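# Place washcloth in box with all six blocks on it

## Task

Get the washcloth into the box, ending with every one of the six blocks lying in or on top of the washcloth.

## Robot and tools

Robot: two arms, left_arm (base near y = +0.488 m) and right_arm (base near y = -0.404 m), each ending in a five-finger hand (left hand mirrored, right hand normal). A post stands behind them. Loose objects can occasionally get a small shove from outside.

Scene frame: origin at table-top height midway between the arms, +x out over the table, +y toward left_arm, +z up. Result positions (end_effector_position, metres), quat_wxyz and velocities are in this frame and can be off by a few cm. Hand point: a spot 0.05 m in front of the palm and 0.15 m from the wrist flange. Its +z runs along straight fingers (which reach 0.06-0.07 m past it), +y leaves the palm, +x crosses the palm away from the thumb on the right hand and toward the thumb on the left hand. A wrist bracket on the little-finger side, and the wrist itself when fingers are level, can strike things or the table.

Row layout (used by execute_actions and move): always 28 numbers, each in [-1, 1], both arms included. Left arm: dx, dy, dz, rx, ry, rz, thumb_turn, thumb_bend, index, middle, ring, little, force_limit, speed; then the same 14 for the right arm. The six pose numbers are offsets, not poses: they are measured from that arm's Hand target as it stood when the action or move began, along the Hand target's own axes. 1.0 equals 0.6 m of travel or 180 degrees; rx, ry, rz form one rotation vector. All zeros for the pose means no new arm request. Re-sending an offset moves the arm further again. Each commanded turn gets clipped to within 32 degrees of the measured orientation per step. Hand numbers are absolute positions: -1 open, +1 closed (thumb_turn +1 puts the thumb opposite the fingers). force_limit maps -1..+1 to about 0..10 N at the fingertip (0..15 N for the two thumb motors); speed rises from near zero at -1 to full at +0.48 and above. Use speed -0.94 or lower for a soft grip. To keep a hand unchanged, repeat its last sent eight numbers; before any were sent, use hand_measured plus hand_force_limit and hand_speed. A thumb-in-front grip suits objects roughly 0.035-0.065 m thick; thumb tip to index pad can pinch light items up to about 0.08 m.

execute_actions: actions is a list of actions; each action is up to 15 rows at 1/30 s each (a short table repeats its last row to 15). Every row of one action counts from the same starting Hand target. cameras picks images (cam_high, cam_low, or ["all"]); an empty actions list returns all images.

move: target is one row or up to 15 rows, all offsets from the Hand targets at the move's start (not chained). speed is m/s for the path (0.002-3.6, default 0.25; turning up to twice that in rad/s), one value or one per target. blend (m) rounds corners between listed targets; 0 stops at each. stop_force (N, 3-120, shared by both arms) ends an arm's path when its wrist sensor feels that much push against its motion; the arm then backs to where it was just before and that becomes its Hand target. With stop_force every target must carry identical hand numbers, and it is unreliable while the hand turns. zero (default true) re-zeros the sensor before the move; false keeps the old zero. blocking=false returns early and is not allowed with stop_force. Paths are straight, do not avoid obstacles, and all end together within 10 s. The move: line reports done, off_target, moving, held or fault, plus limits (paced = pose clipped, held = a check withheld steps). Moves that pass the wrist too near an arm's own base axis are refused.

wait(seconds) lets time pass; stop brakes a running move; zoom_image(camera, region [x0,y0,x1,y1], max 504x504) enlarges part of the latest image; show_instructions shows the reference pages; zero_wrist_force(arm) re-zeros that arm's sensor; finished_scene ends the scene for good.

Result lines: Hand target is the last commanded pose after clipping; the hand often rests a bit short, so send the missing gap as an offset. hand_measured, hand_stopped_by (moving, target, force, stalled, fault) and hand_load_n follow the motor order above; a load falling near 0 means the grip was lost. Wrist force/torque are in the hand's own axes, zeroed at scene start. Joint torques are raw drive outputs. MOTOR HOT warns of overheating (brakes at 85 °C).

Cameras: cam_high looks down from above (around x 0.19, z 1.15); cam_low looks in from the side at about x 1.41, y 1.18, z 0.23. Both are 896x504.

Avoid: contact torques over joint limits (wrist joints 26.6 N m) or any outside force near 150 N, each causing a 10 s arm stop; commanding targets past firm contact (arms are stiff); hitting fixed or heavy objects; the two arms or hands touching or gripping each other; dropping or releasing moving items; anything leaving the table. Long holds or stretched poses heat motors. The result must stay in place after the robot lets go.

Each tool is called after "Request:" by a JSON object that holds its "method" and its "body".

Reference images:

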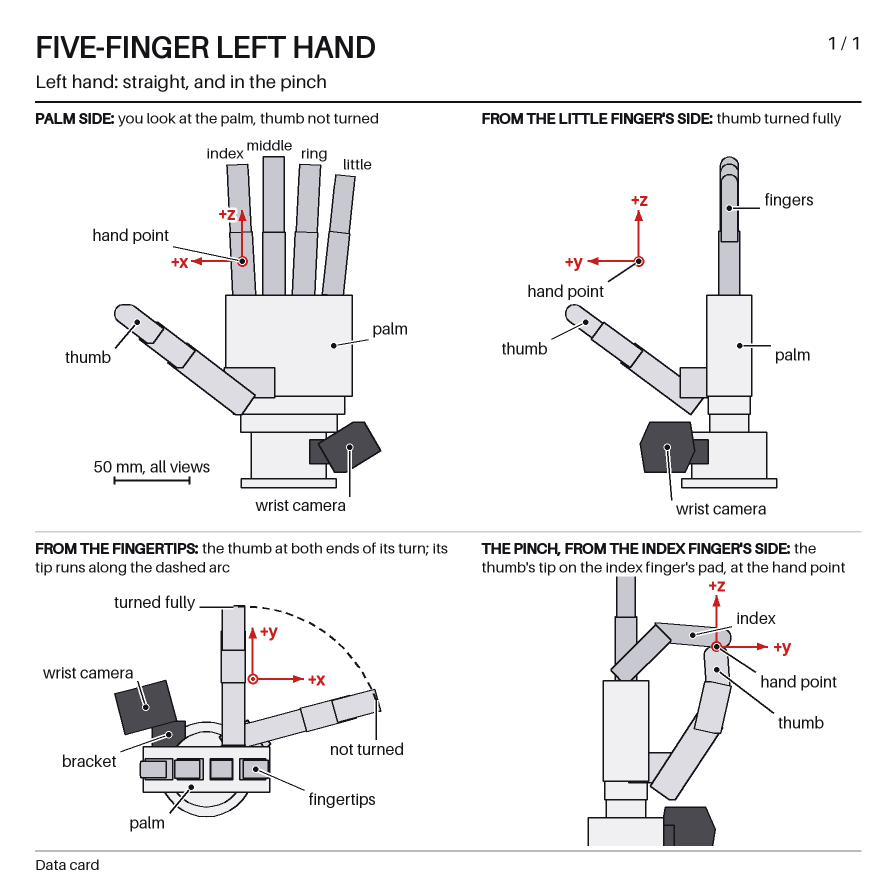

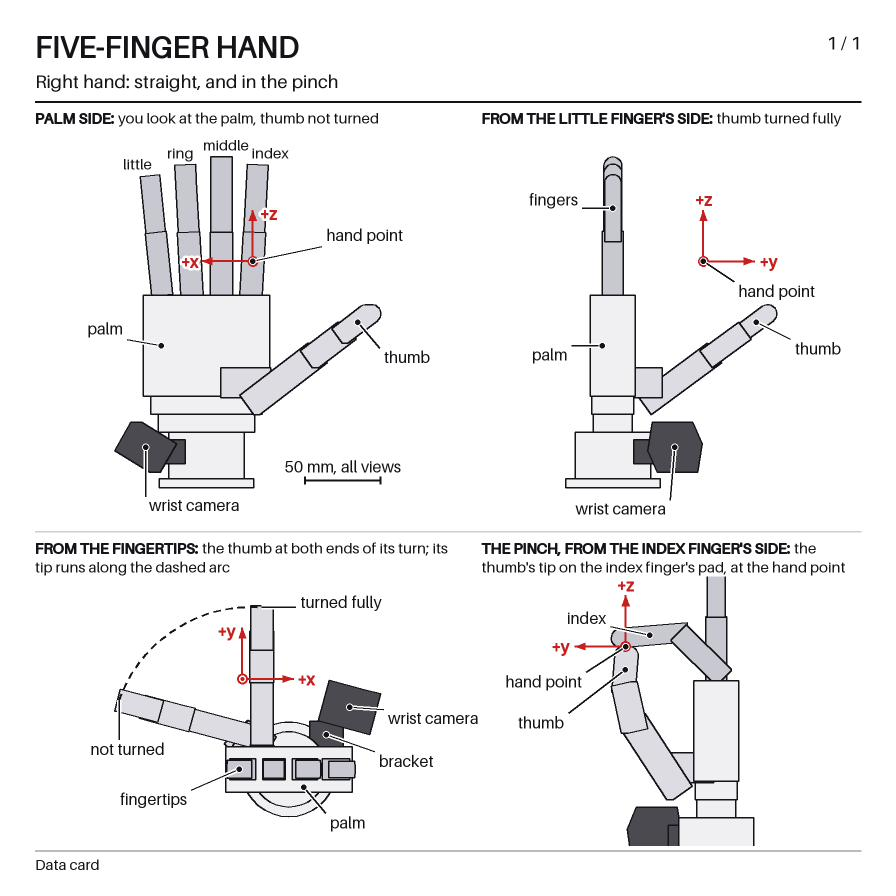

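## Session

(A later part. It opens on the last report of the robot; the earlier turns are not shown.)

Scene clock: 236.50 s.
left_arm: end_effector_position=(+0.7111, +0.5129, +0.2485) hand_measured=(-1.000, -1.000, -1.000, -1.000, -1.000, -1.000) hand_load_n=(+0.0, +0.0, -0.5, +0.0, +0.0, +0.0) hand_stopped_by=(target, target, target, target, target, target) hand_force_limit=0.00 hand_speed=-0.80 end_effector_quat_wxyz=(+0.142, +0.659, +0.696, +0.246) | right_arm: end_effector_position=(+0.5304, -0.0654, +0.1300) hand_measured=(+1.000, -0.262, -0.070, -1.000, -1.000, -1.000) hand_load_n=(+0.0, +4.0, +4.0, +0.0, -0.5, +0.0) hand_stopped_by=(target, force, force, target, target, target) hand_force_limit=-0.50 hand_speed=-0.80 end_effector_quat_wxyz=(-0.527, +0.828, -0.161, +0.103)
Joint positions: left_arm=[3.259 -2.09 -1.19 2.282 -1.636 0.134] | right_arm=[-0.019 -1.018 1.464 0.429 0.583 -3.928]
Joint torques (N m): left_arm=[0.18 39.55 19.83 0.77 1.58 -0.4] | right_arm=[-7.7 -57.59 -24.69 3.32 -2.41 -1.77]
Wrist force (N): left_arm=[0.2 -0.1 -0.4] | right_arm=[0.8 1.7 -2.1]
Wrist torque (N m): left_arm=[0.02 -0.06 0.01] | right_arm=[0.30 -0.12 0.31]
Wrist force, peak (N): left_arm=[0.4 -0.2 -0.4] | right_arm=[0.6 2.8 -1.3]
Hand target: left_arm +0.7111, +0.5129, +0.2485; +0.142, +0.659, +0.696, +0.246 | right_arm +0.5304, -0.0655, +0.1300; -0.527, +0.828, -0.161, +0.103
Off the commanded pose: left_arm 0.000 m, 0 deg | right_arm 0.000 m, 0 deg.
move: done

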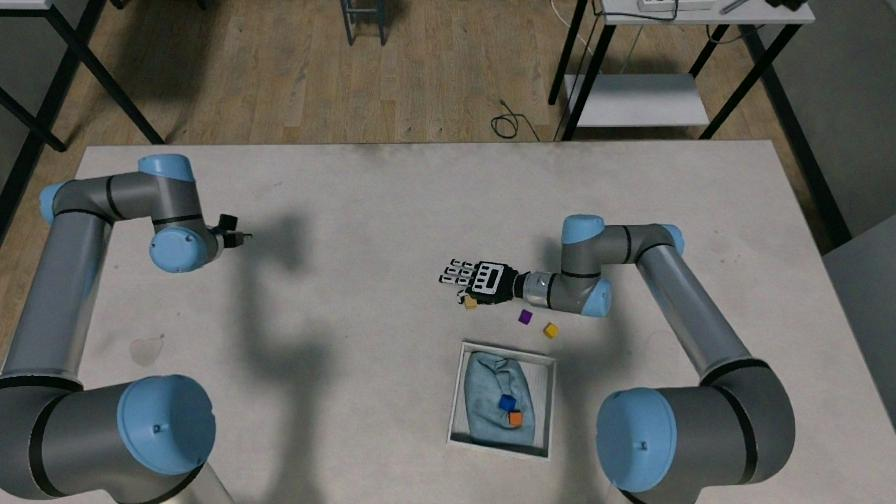

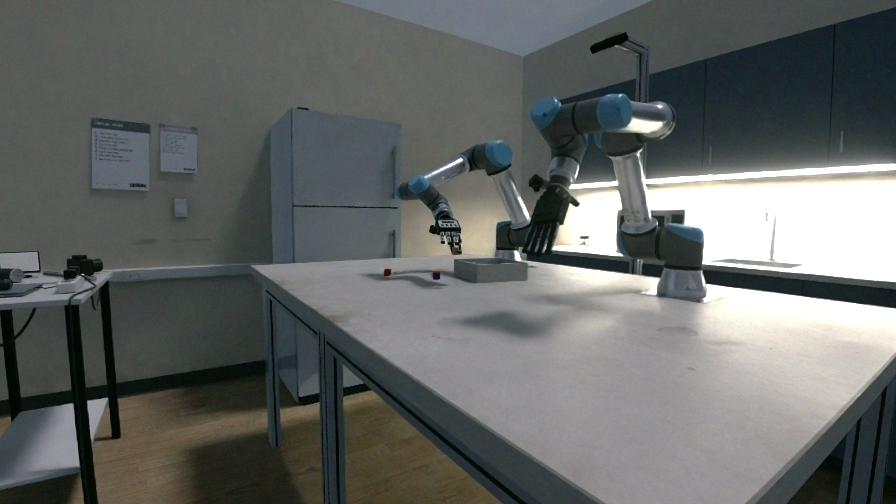

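Request:
{"method": "move", "body": {"target": [[0,0,0,0,0,0,-1,-1,-1,-1,-1,-1,0,-0.8,-0.4231,0.0873,-0.1872,0,0,0,1,-0.25,0.15,-0.3,1,1,-0.5,-0.8],[0,0,0,0,0,0,-1,-1,-1,-1,-1,-1,0,-0.8,-0.4231,0.1900,-0.1393,0,0,0,1,-0.25,0.15,-0.3,1,1,-0.5,-0.8]], "speed": [0.2,0.12], "blend": [0,0], "cameras": ["all"]}}

Request:
{"method": "zoom_image", "body": {"camera": "cam_high", "region": [400, 300, 600, 480]}}

Request:
{"method": "zoom_image", "body": {"camera": "cam_low", "region": [400, 210, 560, 310]}}

Scene clock: 241.40 s.
left_arm: end_effector_position=(+0.7111, +0.5129, +0.2485) hand_measured=(-1.000, -1.000, -1.000, -1.000, -1.000, -1.000) hand_load_n=(+0.0, +0.0, -0.5, +0.0, +0.0, +0.0) hand_stopped_by=(target, target, target, target, target, target) hand_force_limit=0.00 hand_speed=-0.80 end_effector_quat_wxyz=(+0.142, +0.659, +0.696, +0.246) | right_arm: end_effector_position=(+0.2486, -0.0849, +0.0620) hand_measured=(+1.000, -0.262, -0.070, -0.300, +1.000, +1.000) hand_load_n=(+0.0, +4.0, +4.0, +0.0, +0.0, +0.0) hand_stopped_by=(target, force, force, target, target, target) hand_force_limit=-0.50 hand_speed=-0.80 end_effector_quat_wxyz=(-0.527, +0.828, -0.161, +0.103)
Joint positions: left_arm=[3.259 -2.09 -1.19 2.282 -1.636 0.134] | right_arm=[-0.091 -1.463 2.356 0.074 0.539 -4.036]
Joint torques (N m): left_arm=[-0.09 39.37 20.14 0.66 1.67 -0.32] | right_arm=[7.87 -4.33 -1.45 -0.37 0.55 1.72]
Wrist force (N): left_arm=[0.2 0.2 -0.4] | right_arm=[0.9 2.1 -1.8]
Wrist torque (N m): left_arm=[0.06 -0.05 0.00] | right_arm=[0.35 -0.10 0.19]
Wrist force, peak (N): left_arm=[0.3 0.0 -0.6] | right_arm=[0.8 2.9 -1.6]
Hand target: left_arm +0.7111, +0.5129, +0.2485; +0.142, +0.659, +0.696, +0.246 | right_arm +0.2486, -0.0849, +0.0620; -0.527, +0.828, -0.161, +0.103
Off the commanded pose: left_arm 0.000 m, 0 deg | right_arm 0.000 m, 0 deg.
move: done

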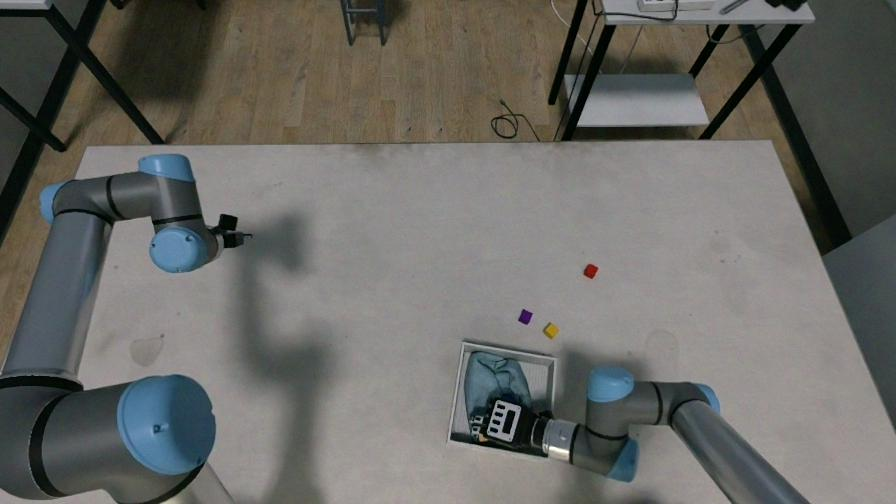

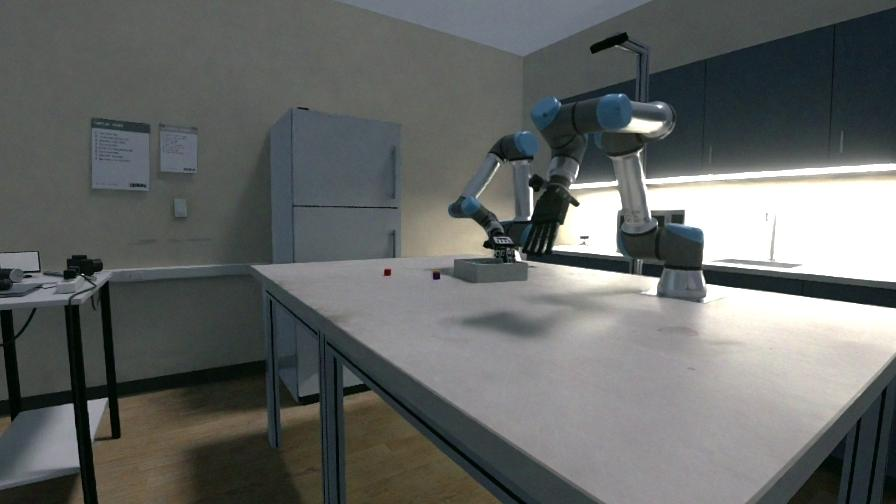

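Scaled by 2.520 from the camera's image (finer frame: 1280x720).

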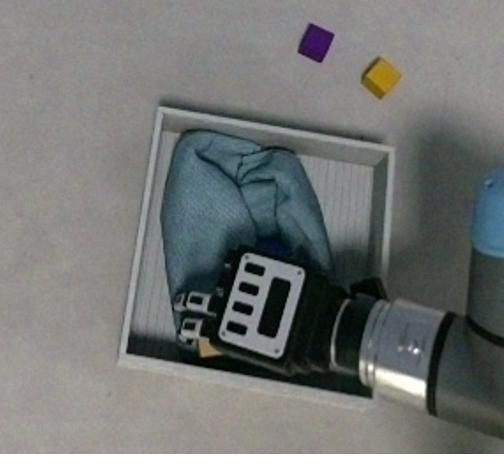

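Scaled by 3.150 from the camera's image (finer frame: 1280x720).

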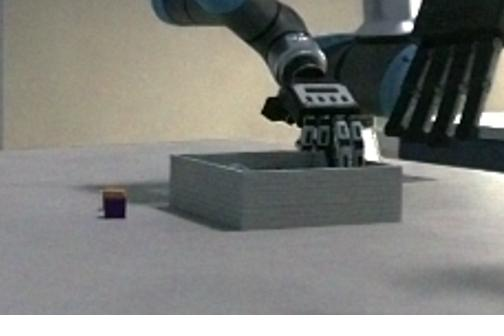

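Request:
{"method": "move", "body": {"target": [0,0,0,0,0,0,-1,-1,-1,-1,-1,-1,0,-0.8,0,0.0468,0.0218,0,0,0,1,-0.25,0.15,-0.3,1,1,-0.5,-0.8], "speed": 0.01, "stop_force": 3, "cameras": []}}

Request:
{"method": "move", "body": {"target": [[0,0,0,0,0,0,-1,-1,-1,-1,-1,-1,0,-0.8,0,0,0,0,0,0,1,-0.25,-0.25,-0.3,1,1,-0.5,-0.7],[0,0,0,0,0,0,-1,-1,-1,-1,-1,-1,0,-0.8,0,-0.1435,-0.0669,0,0,0,1,-0.25,-0.25,-0.3,1,1,-0.5,-0.7]], "speed": [0.05,0.1], "cameras": ["all"]}}

Request:
{"method": "zoom_image", "body": {"camera": "cam_high", "region": [400, 300, 600, 480]}}

Request:
{"method": "zoom_image", "body": {"camera": "cam_high", "region": [500, 240, 620, 350]}}

Scene clock: 246.47 s.
left_arm: end_effector_position=(+0.7111, +0.5129, +0.2485) hand_measured=(-1.000, -1.000, -1.000, -1.000, -1.000, -1.000) hand_load_n=(+0.0, +0.0, +0.0, +0.0, +0.0, +0.0) hand_stopped_by=(target, target, target, target, target, target) hand_force_limit=0.00 hand_speed=-0.80 end_effector_quat_wxyz=(+0.142, +0.659, +0.696, +0.246) | right_arm: end_effector_position=(+0.2486, -0.0849, +0.0350) hand_measured=(+1.000, -0.262, -0.070, -0.300, +1.000, +1.000) hand_load_n=(-0.5, +3.0, +4.0, +0.0, +0.0, +0.0) hand_stopped_by=(target, force, force, target, target, target) hand_force_limit=-0.50 hand_speed=-0.80 end_effector_quat_wxyz=(-0.527, +0.828, -0.161, +0.103)
Joint positions: left_arm=[3.259 -2.09 -1.19 2.282 -1.636 0.134] | right_arm=[-0.091 -1.39 2.381 -0.023 0.539 -4.037]
Joint torques (N m): left_arm=[0.38 39.09 19.93 0.75 1.62 -0.42] | right_arm=[-5.38 -32.51 -16.67 3.32 -1.72 -1.42]
Wrist force (N): left_arm=[0.4 0.1 -0.2] | right_arm=[0.7 -0.1 -3.2]
Wrist torque (N m): left_arm=[0.04 -0.08 0.02] | right_arm=[0.27 -0.09 0.18]
Wrist force, peak (N): left_arm=[0.3 0.4 -0.5] | right_arm=[0.7 -1.7 -3.9]
Hand target: left_arm +0.7111, +0.5129, +0.2485; +0.142, +0.659, +0.696, +0.246 | right_arm +0.2486, -0.0849, +0.0350; -0.527, +0.828, -0.161, +0.103 (not the last commanded pose)
Off the commanded pose: left_arm 0.000 m, 0 deg | right_arm 0.004 m, 0 deg.
move: contact (right_arm)

Scene clock: 248.50 s.
left_arm: end_effector_position=(+0.7111, +0.5129, +0.2485) hand_measured=(-1.000, -1.000, -1.000, -1.000, -1.000, -1.000) hand_load_n=(+0.0, +0.0, +0.0, +0.0, +0.0, +0.0) hand_stopped_by=(target, target, target, target, target, target) hand_force_limit=0.00 hand_speed=-0.80 end_effector_quat_wxyz=(+0.142, +0.659, +0.696, +0.246) | right_arm: end_effector_position=(+0.2486, -0.0849, +0.1299) hand_measured=(+1.000, -0.262, -0.250, -0.300, +1.000, +1.000) hand_load_n=(+0.0, +0.0, +0.0, +0.0, +0.0, +0.0) hand_stopped_by=(target, force, target, target, target, target) hand_force_limit=-0.50 hand_speed=-0.70 end_effector_quat_wxyz=(-0.527, +0.828, -0.161, +0.103)
Joint positions: left_arm=[3.259 -2.09 -1.19 2.282 -1.636 0.134] | right_arm=[-0.091 -1.616 2.273 0.31 0.539 -4.036]
Joint torques (N m): left_arm=[0.09 39.51 19.99 0.74 1.65 -0.46] | right_arm=[-7.98 -27.39 -21.38 3.37 -2.48 -1.83]
Wrist force (N): left_arm=[0.4 0.0 -0.2] | right_arm=[1.0 2.0 -1.6]
Wrist torque (N m): left_arm=[0.02 -0.08 0.02] | right_arm=[0.31 -0.11 0.30]
Wrist force, peak (N): left_arm=[0.5 0.1 -0.4] | right_arm=[0.9 0.7 -3.2]
Hand target: left_arm +0.7111, +0.5129, +0.2485; +0.142, +0.659, +0.696, +0.246 | right_arm +0.2486, -0.0849, +0.1300; -0.527, +0.828, -0.161, +0.103
Off the commanded pose: left_arm 0.000 m, 0 deg | right_arm 0.000 m, 0 deg.
move: done

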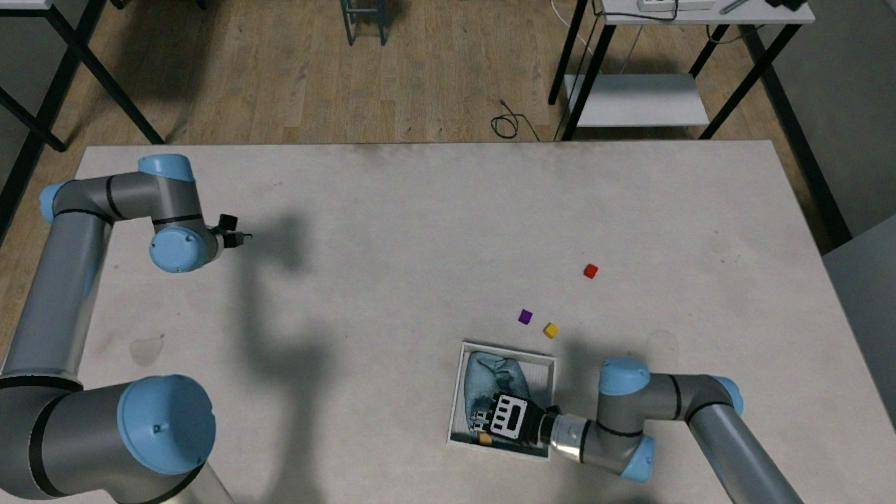

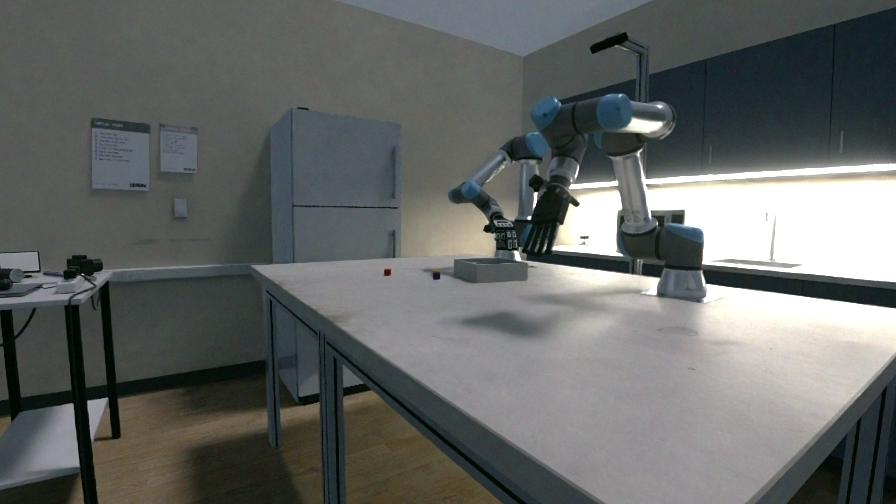

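Scaled by 2.520 from the camera's image (finer frame: 1280x720).

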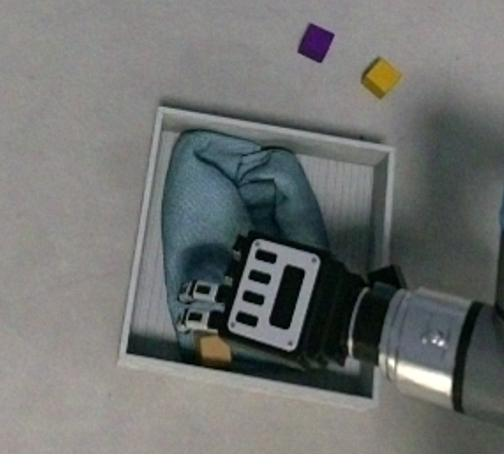

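Scaled by 4.200 from the camera's image (finer frame: 1280x720).

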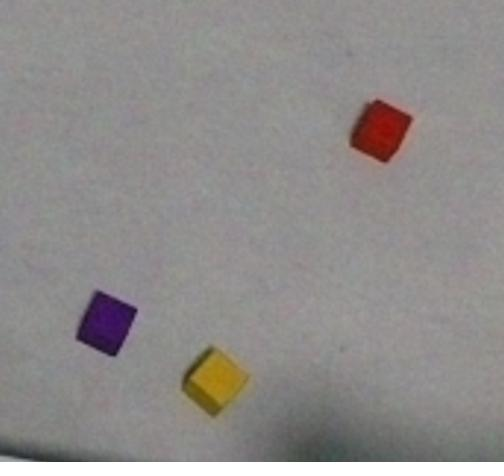

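Request:
{"method": "move", "body": {"target": [[0,0,0,0,0,0,-1,-1,-1,-1,-1,-1,0,-0.8,0.5068,0.0085,-0.0182,0,0.1410,0.0657,1,-0.44,-0.4,-0.4,1,1,-0.5,0],[0,0,0,0,0,0,-1,-1,-1,-1,-1,-1,0,-0.8,0.5068,0.1369,0.0417,0,0.1410,0.0657,1,-0.44,-0.4,-0.4,1,1,-0.5,0]], "speed": [0.25,0.12], "blend": [0.02,0], "cameras": ["all"]}}

Request:
{"method": "zoom_image", "body": {"camera": "cam_high", "region": [400, 300, 600, 480]}}

Request:
{"method": "zoom_image", "body": {"camera": "cam_high", "region": [480, 240, 620, 350]}}

Request:
{"method": "zoom_image", "body": {"camera": "cam_low", "region": [360, 220, 500, 310]}}

Scene clock: 254.07 s.
left_arm: end_effector_position=(+0.7111, +0.5129, +0.2485) hand_measured=(-1.000, -1.000, -1.000, -1.000, -1.000, -1.000) hand_load_n=(+0.0, +0.0, +0.0, +0.0, +0.0, +0.5) hand_stopped_by=(target, target, target, target, target, target) hand_force_limit=0.00 hand_speed=-0.80 end_effector_quat_wxyz=(+0.142, +0.659, +0.696, +0.246) | right_arm: end_effector_position=(+0.5258, -0.2103, +0.0451) hand_measured=(+1.000, -0.440, -0.400, -0.400, +1.000, +1.000) hand_load_n=(+0.0, +0.0, +0.0, +0.0, +0.0, +0.5) hand_stopped_by=(target, target, target, target, target, target) hand_force_limit=-0.50 hand_speed=0.00 end_effector_quat_wxyz=(-0.487, +0.764, -0.357, +0.228)
Joint positions: left_arm=[3.259 -2.09 -1.19 2.282 -1.636 0.134] | right_arm=[-0.265 -1.177 1.937 -0.098 0.758 -3.657]
Joint torques (N m): left_arm=[0.09 39.57 20.21 0.75 1.7 -0.45] | right_arm=[7.95 -19.92 -4.08 -1.16 1.05 1.68]
Wrist force (N): left_arm=[0.2 -0.2 0.0] | right_arm=[1.2 1.4 -1.8]
Wrist torque (N m): left_arm=[-0.02 -0.04 0.01] | right_arm=[0.28 -0.18 0.21]
Wrist force, peak (N): left_arm=[0.5 0.1 -0.5] | right_arm=[1.1 2.1 -1.9]
Hand target: left_arm +0.7111, +0.5129, +0.2485; +0.142, +0.659, +0.696, +0.246 | right_arm +0.5258, -0.2103, +0.0450; -0.487, +0.764, -0.357, +0.228
Off the commanded pose: left_arm 0.000 m, 0 deg | right_arm 0.000 m, 0 deg.
move: done

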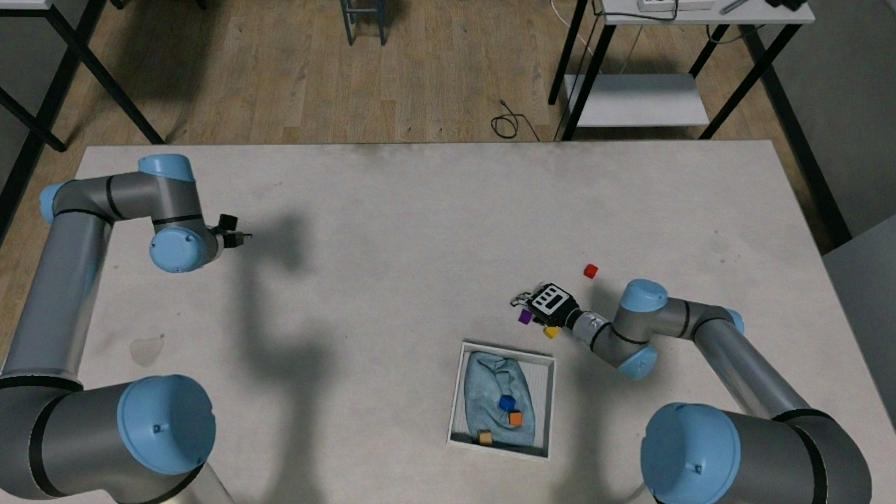

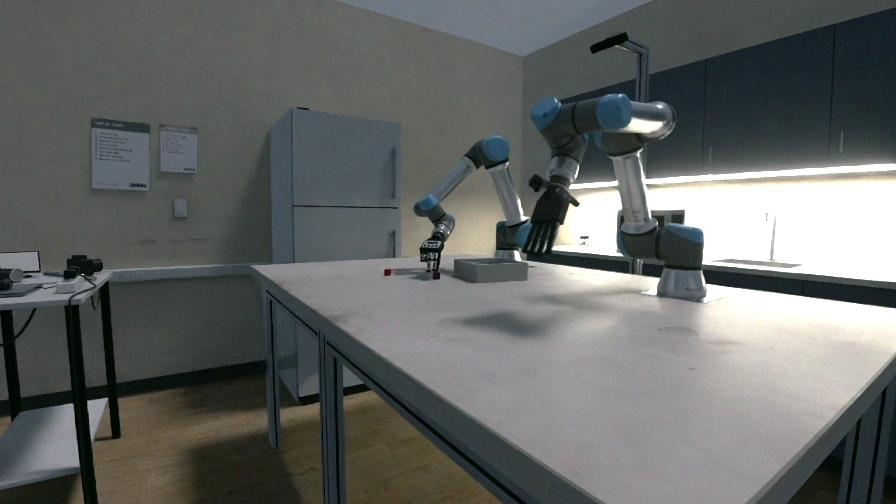

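Scaled by 2.520 from the camera's image (finer frame: 1280x720).

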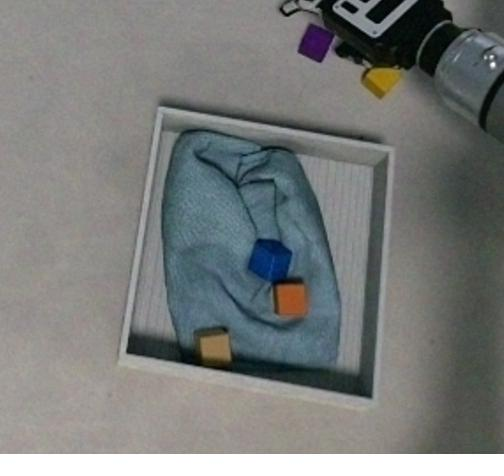

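Scaled by 3.600 from the camera's image (finer frame: 1280x720).

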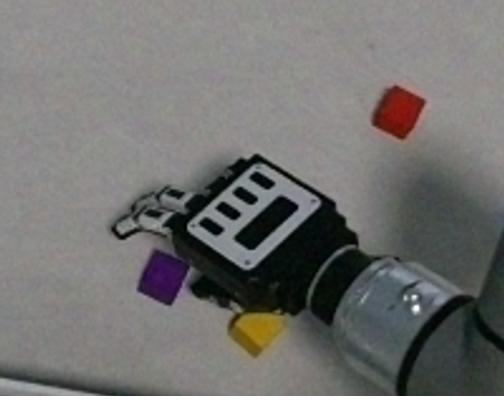

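Scaled by 3.600 from the camera's image (finer frame: 1280x720).

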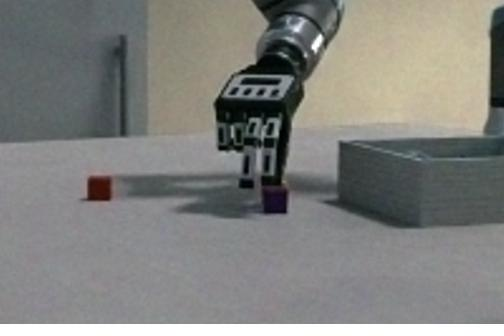

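Request:
{"method": "move", "body": {"target": [[0,0,0,0,0,0,-1,-1,-1,-1,-1,-1,0,-0.8,0,0.0370,0.0173,0,0,0,1,-0.44,-0.4,-0.4,1,1,-0.5,0],[0,0,0,0,0,0,-1,-1,-1,-1,-1,-1,0,-0.8,0,0.0370,0.0173,0,0,0,1,-0.25,0.15,-0.4,1,1,-0.5,-0.8],[0,0,0,0,0,0,-1,-1,-1,-1,-1,-1,0,-0.8,0,-0.1284,-0.0599,0,0,0,1,-0.25,0.15,-0.3,1,1,-0.5,-0.8],[0,0,0,0,0,0,-1,-1,-1,-1,-1,-1,0,-0.8,-0.4210,-0.0533,-0.2207,0,-0.1410,-0.0657,1,-0.25,0.15,-0.3,1,1,-0.5,-0.8],[0,0,0,0,0,0,-1,-1,-1,-1,-1,-1,0,-0.8,-0.4210,0.0493,-0.1728,0,-0.1410,-0.0657,1,-0.25,0.15,-0.3,1,1,-0.5,-0.8]], "speed": [0.05,0.1,0.15,0.25,0.12], "blend": [0,0,0,0.03,0], "cameras": ["all"]}}

Request:
{"method": "zoom_image", "body": {"camera": "cam_high", "region": [400, 300, 600, 480]}}

Request:
{"method": "zoom_image", "body": {"camera": "cam_low", "region": [400, 210, 560, 310]}}

Scene clock: 262.53 s.
left_arm: end_effector_position=(+0.7111, +0.5129, +0.2485) hand_measured=(-1.000, -1.000, -1.000, -1.000, -1.000, -1.000) hand_load_n=(+0.0, +0.0, +0.0, +0.0, +0.0, -0.5) hand_stopped_by=(target, target, target, target, target, target) hand_force_limit=0.00 hand_speed=-0.80 end_effector_quat_wxyz=(+0.142, +0.659, +0.696, +0.246) | right_arm: end_effector_position=(+0.2821, -0.0849, +0.0620) hand_measured=(+1.000, -0.262, -0.052, -0.300, +1.000, +1.000) hand_load_n=(-0.5, +4.5, +4.5, +0.0, +0.0, +0.0) hand_stopped_by=(target, force, force, target, target, target) hand_force_limit=-0.50 hand_speed=-0.80 end_effector_quat_wxyz=(-0.527, +0.828, -0.161, +0.103)
Joint positions: left_arm=[3.259 -2.09 -1.19 2.282 -1.636 0.134] | right_arm=[-0.084 -1.397 2.271 0.083 0.543 -4.024]
Joint torques (N m): left_arm=[0.13 39.27 20.59 0.77 1.8 -0.4] | right_arm=[8.15 -7.46 -1.61 -0.25 0.52 1.67]
Wrist force (N): left_arm=[0.3 0.2 -0.2] | right_arm=[0.8 1.9 -1.7]
Wrist torque (N m): left_arm=[0.04 -0.07 0.01] | right_arm=[0.29 -0.09 0.15]
Wrist force, peak (N): left_arm=[0.7 0.0 -0.3] | right_arm=[0.8 2.8 -1.4]
Hand target: left_arm +0.7111, +0.5129, +0.2485; +0.142, +0.659, +0.696, +0.246 | right_arm +0.2821, -0.0849, +0.0619; -0.527, +0.828, -0.161, +0.103
Off the commanded pose: left_arm 0.000 m, 0 deg | right_arm 0.000 m, 0 deg.
move: done

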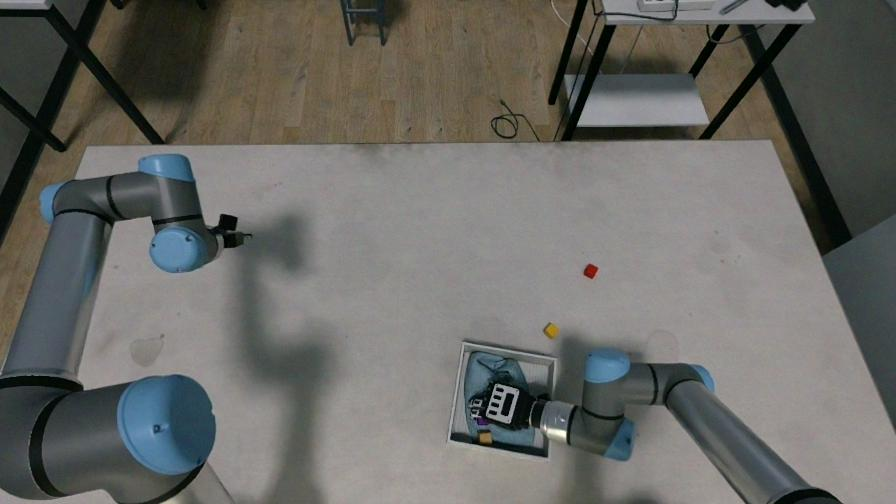

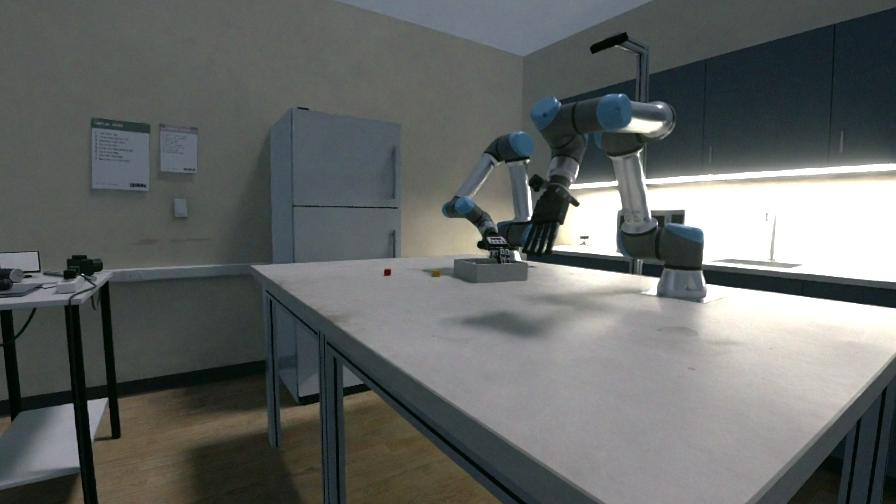

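Scaled by 2.520 from the camera's image (finer frame: 1280x720).

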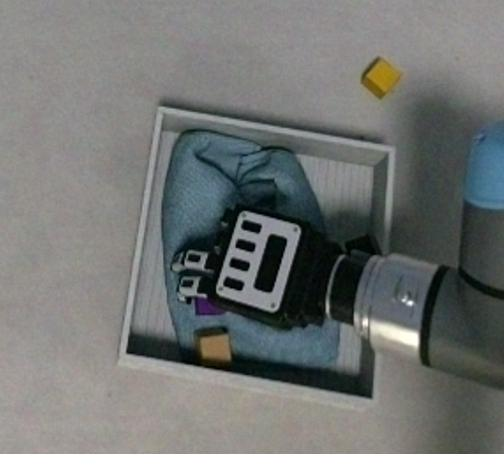

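Scaled by 3.150 from the camera's image (finer frame: 1280x720).

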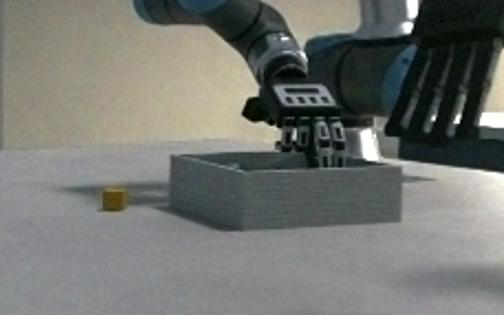

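Request:
{"method": "move", "body": {"target": [0,0,0,0,0,0,-1,-1,-1,-1,-1,-1,0,-0.8,0,0.0468,0.0218,0,0,0,1,-0.25,0.15,-0.3,1,1,-0.5,-0.8], "speed": 0.01, "stop_force": 3, "cameras": []}}

Request:
{"method": "move", "body": {"target": [[0,0,0,0,0,0,-1,-1,-1,-1,-1,-1,0,-0.8,0,0,0,0,0,0,1,-0.25,-0.25,-0.3,1,1,-0.5,-0.7],[0,0,0,0,0,0,-1,-1,-1,-1,-1,-1,0,-0.8,0,-0.1435,-0.0669,0,0,0,1,-0.25,-0.25,-0.3,1,1,-0.5,-0.7]], "speed": [0.05,0.1], "cameras": ["cam_high"]}}

Scene clock: 267.07 s.
left_arm: end_effector_position=(+0.7111, +0.5129, +0.2485) hand_measured=(-1.000, -1.000, -1.000, -1.000, -1.000, -1.000) hand_load_n=(+0.0, +0.0, +0.0, +0.0, +0.0, +0.0) hand_stopped_by=(target, target, target, target, target, target) hand_force_limit=0.00 hand_speed=-0.80 end_effector_quat_wxyz=(+0.142, +0.659, +0.696, +0.246) | right_arm: end_effector_position=(+0.2821, -0.0849, +0.0359) hand_measured=(+1.000, -0.262, -0.052, -0.300, +1.000, +1.000) hand_load_n=(-0.5, +3.5, +5.0, +0.0, +0.5, +0.0) hand_stopped_by=(target, force, force, target, target, target) hand_force_limit=-0.50 hand_speed=-0.80 end_effector_quat_wxyz=(-0.527, +0.828, -0.161, +0.103)
Joint positions: left_arm=[3.259 -2.09 -1.19 2.282 -1.636 0.134] | right_arm=[-0.084 -1.332 2.292 -0.003 0.543 -4.024]
Joint torques (N m): left_arm=[-0.15 39.52 20.46 0.75 1.93 -0.46] | right_arm=[-6.74 -35.49 -16.78 3.45 -1.55 -1.44]
Wrist force (N): left_arm=[0.2 0.2 -0.4] | right_arm=[1.3 -0.1 -2.5]
Wrist torque (N m): left_arm=[0.06 -0.04 0.00] | right_arm=[0.24 -0.14 0.15]
Wrist force, peak (N): left_arm=[0.5 -0.1 -0.5] | right_arm=[1.3 -2.1 -3.1]
Hand target: left_arm +0.7111, +0.5129, +0.2485; +0.142, +0.659, +0.696, +0.246 | right_arm +0.2821, -0.0849, +0.0359; -0.527, +0.828, -0.161, +0.103 (not the last commanded pose)
Off the commanded pose: left_arm 0.000 m, 0 deg | right_arm 0.005 m, 0 deg.
move: contact (right_arm)

Scene clock: 269.10 s.
left_arm: end_effector_position=(+0.7111, +0.5129, +0.2485) hand_measured=(-1.000, -1.000, -1.000, -1.000, -1.000, -1.000) hand_load_n=(+0.0, +0.0, +0.0, +0.0, +0.0, +0.0) hand_stopped_by=(target, target, target, target, target, target) hand_force_limit=0.00 hand_speed=-0.80 end_effector_quat_wxyz=(+0.142, +0.659, +0.696, +0.246) | right_arm: end_effector_position=(+0.2821, -0.0849, +0.1309) hand_measured=(+1.000, -0.262, -0.250, -0.300, +1.000, +1.000) hand_load_n=(+0.0, +0.0, +0.0, -0.5, +0.0, +0.0) hand_stopped_by=(target, force, target, target, target, target) hand_force_limit=-0.50 hand_speed=-0.70 end_effector_quat_wxyz=(-0.527, +0.828, -0.161, +0.103)
Joint positions: left_arm=[3.259 -2.09 -1.19 2.282 -1.636 0.134] | right_arm=[-0.084 -1.539 2.191 0.305 0.543 -4.024]
Joint torques (N m): left_arm=[-0.13 39.23 19.84 0.75 1.96 -0.5] | right_arm=[-8.17 -31.73 -21.93 3.44 -2.37 -1.87]
Wrist force (N): left_arm=[0.2 0.0 -0.2] | right_arm=[0.3 2.0 -1.8]
Wrist torque (N m): left_arm=[0.01 -0.05 0.01] | right_arm=[0.33 0.01 0.26]
Wrist force, peak (N): left_arm=[0.5 0.2 -0.3] | right_arm=[0.8 2.7 -1.5]
Hand target: left_arm +0.7111, +0.5129, +0.2485; +0.142, +0.659, +0.696, +0.246 | right_arm +0.2821, -0.0849, +0.1309; -0.527, +0.828, -0.161, +0.103
Off the commanded pose: left_arm 0.000 m, 0 deg | right_arm 0.000 m, 0 deg.
move: done

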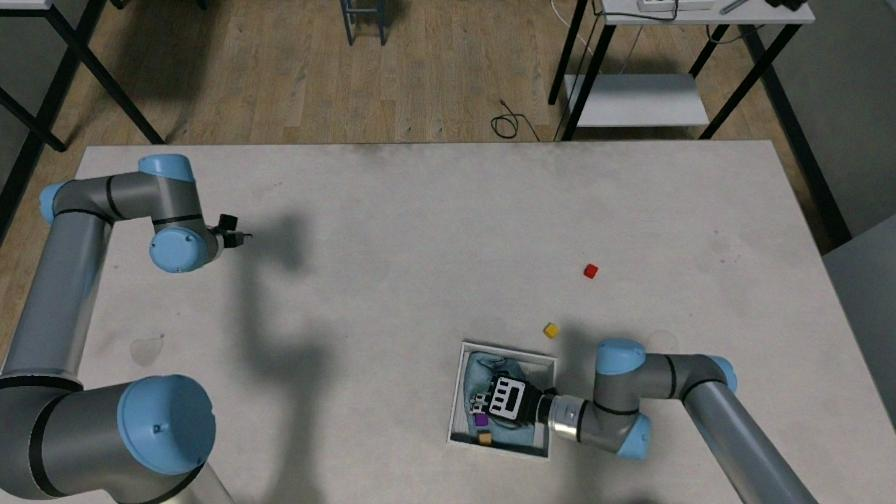

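Request:
{"method": "move", "body": {"target": [[0,0,0,0,0,0,-1,-1,-1,-1,-1,-1,0,-0.8,0.4357,0.0657,-0.1408,0,0.2014,0.0939,1,-0.44,-0.4,-0.4,1,1,-0.5,0],[0,0,0,0,0,0,-1,-1,-1,-1,-1,-1,0,-0.8,0.4357,0.1955,-0.0803,0,0.2014,0.0939,1,-0.44,-0.4,-0.4,1,1,-0.5,0]], "speed": [0.25,0.12], "blend": [0.02,0], "cameras": ["all"]}}

Request:
{"method": "zoom_image", "body": {"camera": "cam_high", "region": [400, 300, 600, 480]}}

Request:
{"method": "zoom_image", "body": {"camera": "cam_high", "region": [480, 240, 620, 350]}}

Request:
{"method": "zoom_image", "body": {"camera": "cam_low", "region": [360, 220, 500, 310]}}

Scene clock: 273.03 s.
left_arm: end_effector_position=(+0.7111, +0.5129, +0.2485) hand_measured=(-1.000, -1.000, -1.000, -1.000, -1.000, -1.000) hand_load_n=(+0.0, +0.0, +0.0, +0.0, +0.0, +0.0) hand_stopped_by=(target, target, target, target, target, target) hand_force_limit=0.00 hand_speed=-0.80 end_effector_quat_wxyz=(+0.142, +0.659, +0.696, +0.246) | right_arm: end_effector_position=(+0.4893, -0.2696, +0.0450) hand_measured=(+1.000, -0.440, -0.400, -0.400, +1.000, +1.000) hand_load_n=(+0.0, +0.0, +0.0, +0.0, +0.0, +0.5) hand_stopped_by=(target, target, target, target, target, target) hand_force_limit=-0.50 hand_speed=0.00 end_effector_quat_wxyz=(-0.460, +0.723, -0.435, +0.277)
Joint positions: left_arm=[3.259 -2.09 -1.19 2.282 -1.636 0.134] | right_arm=[-0.397 -1.322 2.143 -0.206 0.821 -3.591]
Joint torques (N m): left_arm=[0.47 39.38 20.29 0.77 1.86 -0.49] | right_arm=[8.07 -12.18 -3.12 -1.16 1.18 1.62]
Wrist force (N): left_arm=[0.4 0.1 -0.4] | right_arm=[1.0 1.6 -1.6]
Wrist torque (N m): left_arm=[0.03 -0.07 0.01] | right_arm=[0.31 -0.13 0.19]
Wrist force, peak (N): left_arm=[0.2 0.0 -0.6] | right_arm=[0.9 2.3 -1.9]
Hand target: left_arm +0.7111, +0.5129, +0.2485; +0.142, +0.659, +0.696, +0.246 | right_arm +0.4893, -0.2696, +0.0450; -0.460, +0.723, -0.435, +0.277
Off the commanded pose: left_arm 0.000 m, 0 deg | right_arm 0.000 m, 0 deg.
move: done

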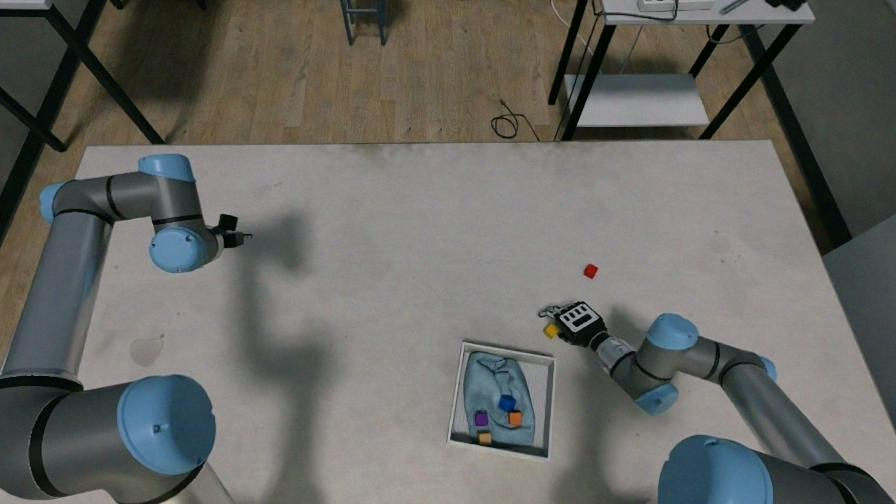

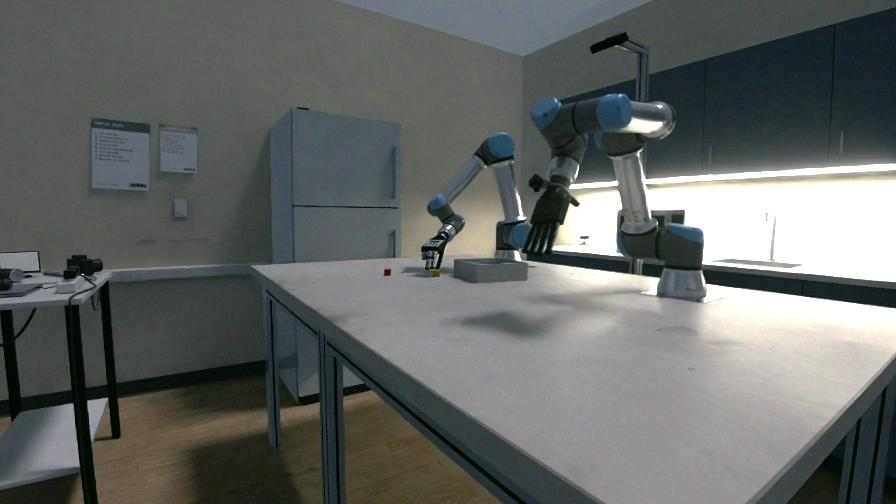

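Scaled by 2.520 from the camera's image (finer frame: 1280x720).

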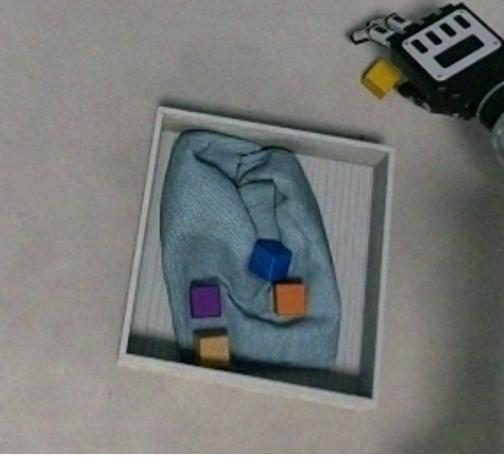

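Scaled by 3.600 from the camera's image (finer frame: 1280x720).

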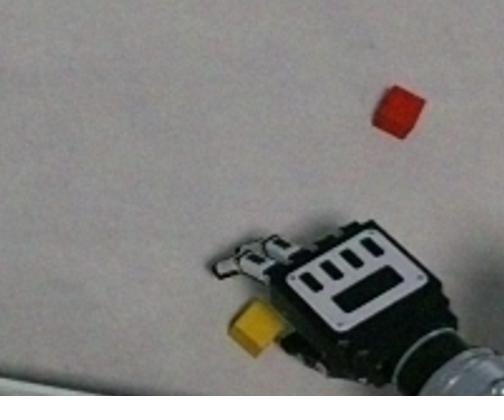

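Scaled by 3.600 from the camera's image (finer frame: 1280x720).

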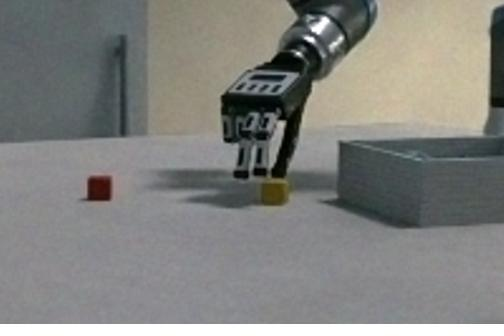

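Request:
{"method": "move", "body": {"target": [[0,0,0,0,0,0,-1,-1,-1,-1,-1,-1,0,-0.8,0,0.0370,0.0173,0,0,0,1,-0.44,-0.4,-0.4,1,1,-0.5,0],[0,0,0,0,0,0,-1,-1,-1,-1,-1,-1,0,-0.8,0,0.0370,0.0173,0,0,0,1,-0.25,0.15,-0.4,1,1,-0.5,-0.8],[0,0,0,0,0,0,-1,-1,-1,-1,-1,-1,0,-0.8,0,-0.1284,-0.0599,0,0,0,1,-0.25,0.15,-0.3,1,1,-0.5,-0.8],[0,0,0,0,0,0,-1,-1,-1,-1,-1,-1,0,-0.8,-0.3698,-0.1037,-0.1130,0,-0.2014,-0.0939,1,-0.25,0.15,-0.3,1,1,-0.5,-0.8],[0,0,0,0,0,0,-1,-1,-1,-1,-1,-1,0,-0.8,-0.3698,-0.0162,-0.0722,0,-0.2014,-0.0939,1,-0.25,0.15,-0.3,1,1,-0.5,-0.8]], "speed": [0.05,0.1,0.15,0.25,0.12], "blend": [0,0,0,0.03,0], "cameras": ["all"]}}

Request:
{"method": "zoom_image", "body": {"camera": "cam_high", "region": [400, 300, 600, 480]}}

Request:
{"method": "zoom_image", "body": {"camera": "cam_low", "region": [400, 210, 560, 310]}}

Scene clock: 283.17 s.
left_arm: end_effector_position=(+0.7111, +0.5129, +0.2485) hand_measured=(-1.000, -1.000, -1.000, -1.000, -1.000, -1.000) hand_load_n=(+0.0, +0.0, +0.0, +0.0, +0.0, +0.0) hand_stopped_by=(target, target, target, target, target, target) hand_force_limit=0.00 hand_speed=-0.80 end_effector_quat_wxyz=(+0.142, +0.659, +0.696, +0.246) | right_arm: end_effector_position=(+0.3543, -0.0900, +0.0721) hand_measured=(+1.000, -0.252, -0.052, -0.300, +1.000, +1.000) hand_load_n=(-0.5, +3.5, +4.0, +0.0, +0.0, +0.0) hand_stopped_by=(target, force, force, target, target, target) hand_force_limit=-0.50 hand_speed=-0.80 end_effector_quat_wxyz=(-0.527, +0.828, -0.161, +0.103)
Joint positions: left_arm=[3.259 -2.09 -1.19 2.282 -1.636 0.134] | right_arm=[-0.088 -1.279 2.072 0.17 0.541 -4.031]
Joint torques (N m): left_arm=[0.3 39.54 19.89 0.79 1.97 -0.48] | right_arm=[7.99 -14.36 -3.03 -0.38 0.53 1.66]
Wrist force (N): left_arm=[0.4 0.0 -0.2] | right_arm=[0.8 1.7 -1.8]
Wrist torque (N m): left_arm=[0.01 -0.08 0.02] | right_arm=[0.30 -0.08 0.14]
Wrist force, peak (N): left_arm=[0.5 -0.3 -0.4] | right_arm=[0.7 2.9 -1.5]
Hand target: left_arm +0.7111, +0.5129, +0.2485; +0.142, +0.659, +0.696, +0.246 | right_arm +0.3543, -0.0900, +0.0721; -0.527, +0.828, -0.161, +0.103
Off the commanded pose: left_arm 0.000 m, 0 deg | right_arm 0.000 m, 0 deg.
move: done; blend cut to 0.029 m at target 4

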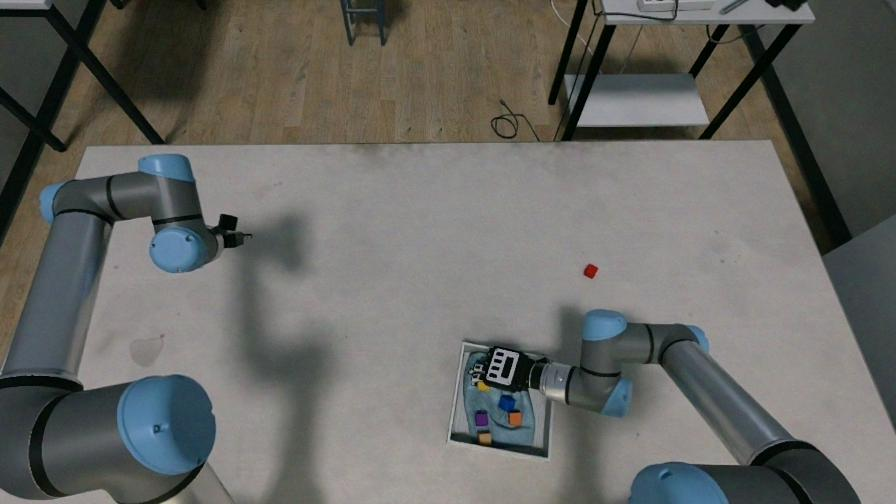

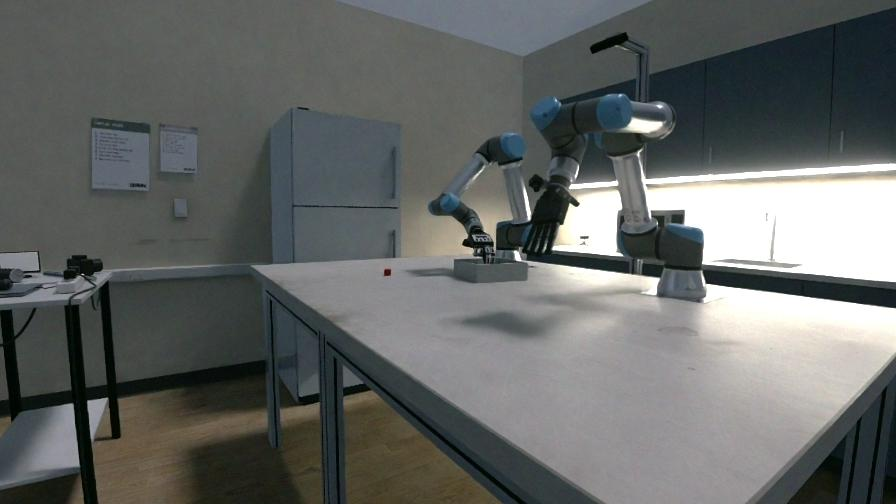

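Scaled by 2.520 from the camera's image (finer frame: 1280x720).

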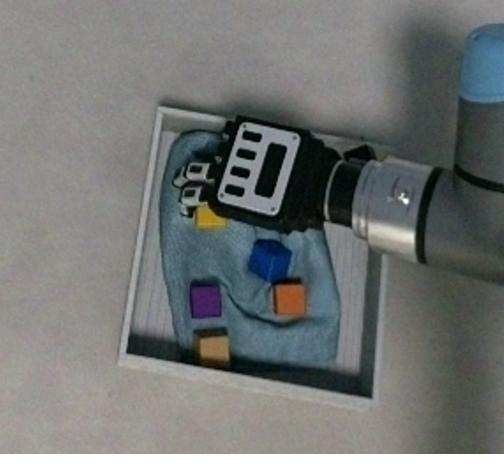

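Scaled by 3.150 from the camera's image (finer frame: 1280x720).

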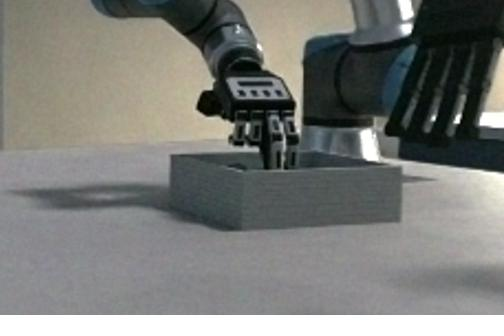

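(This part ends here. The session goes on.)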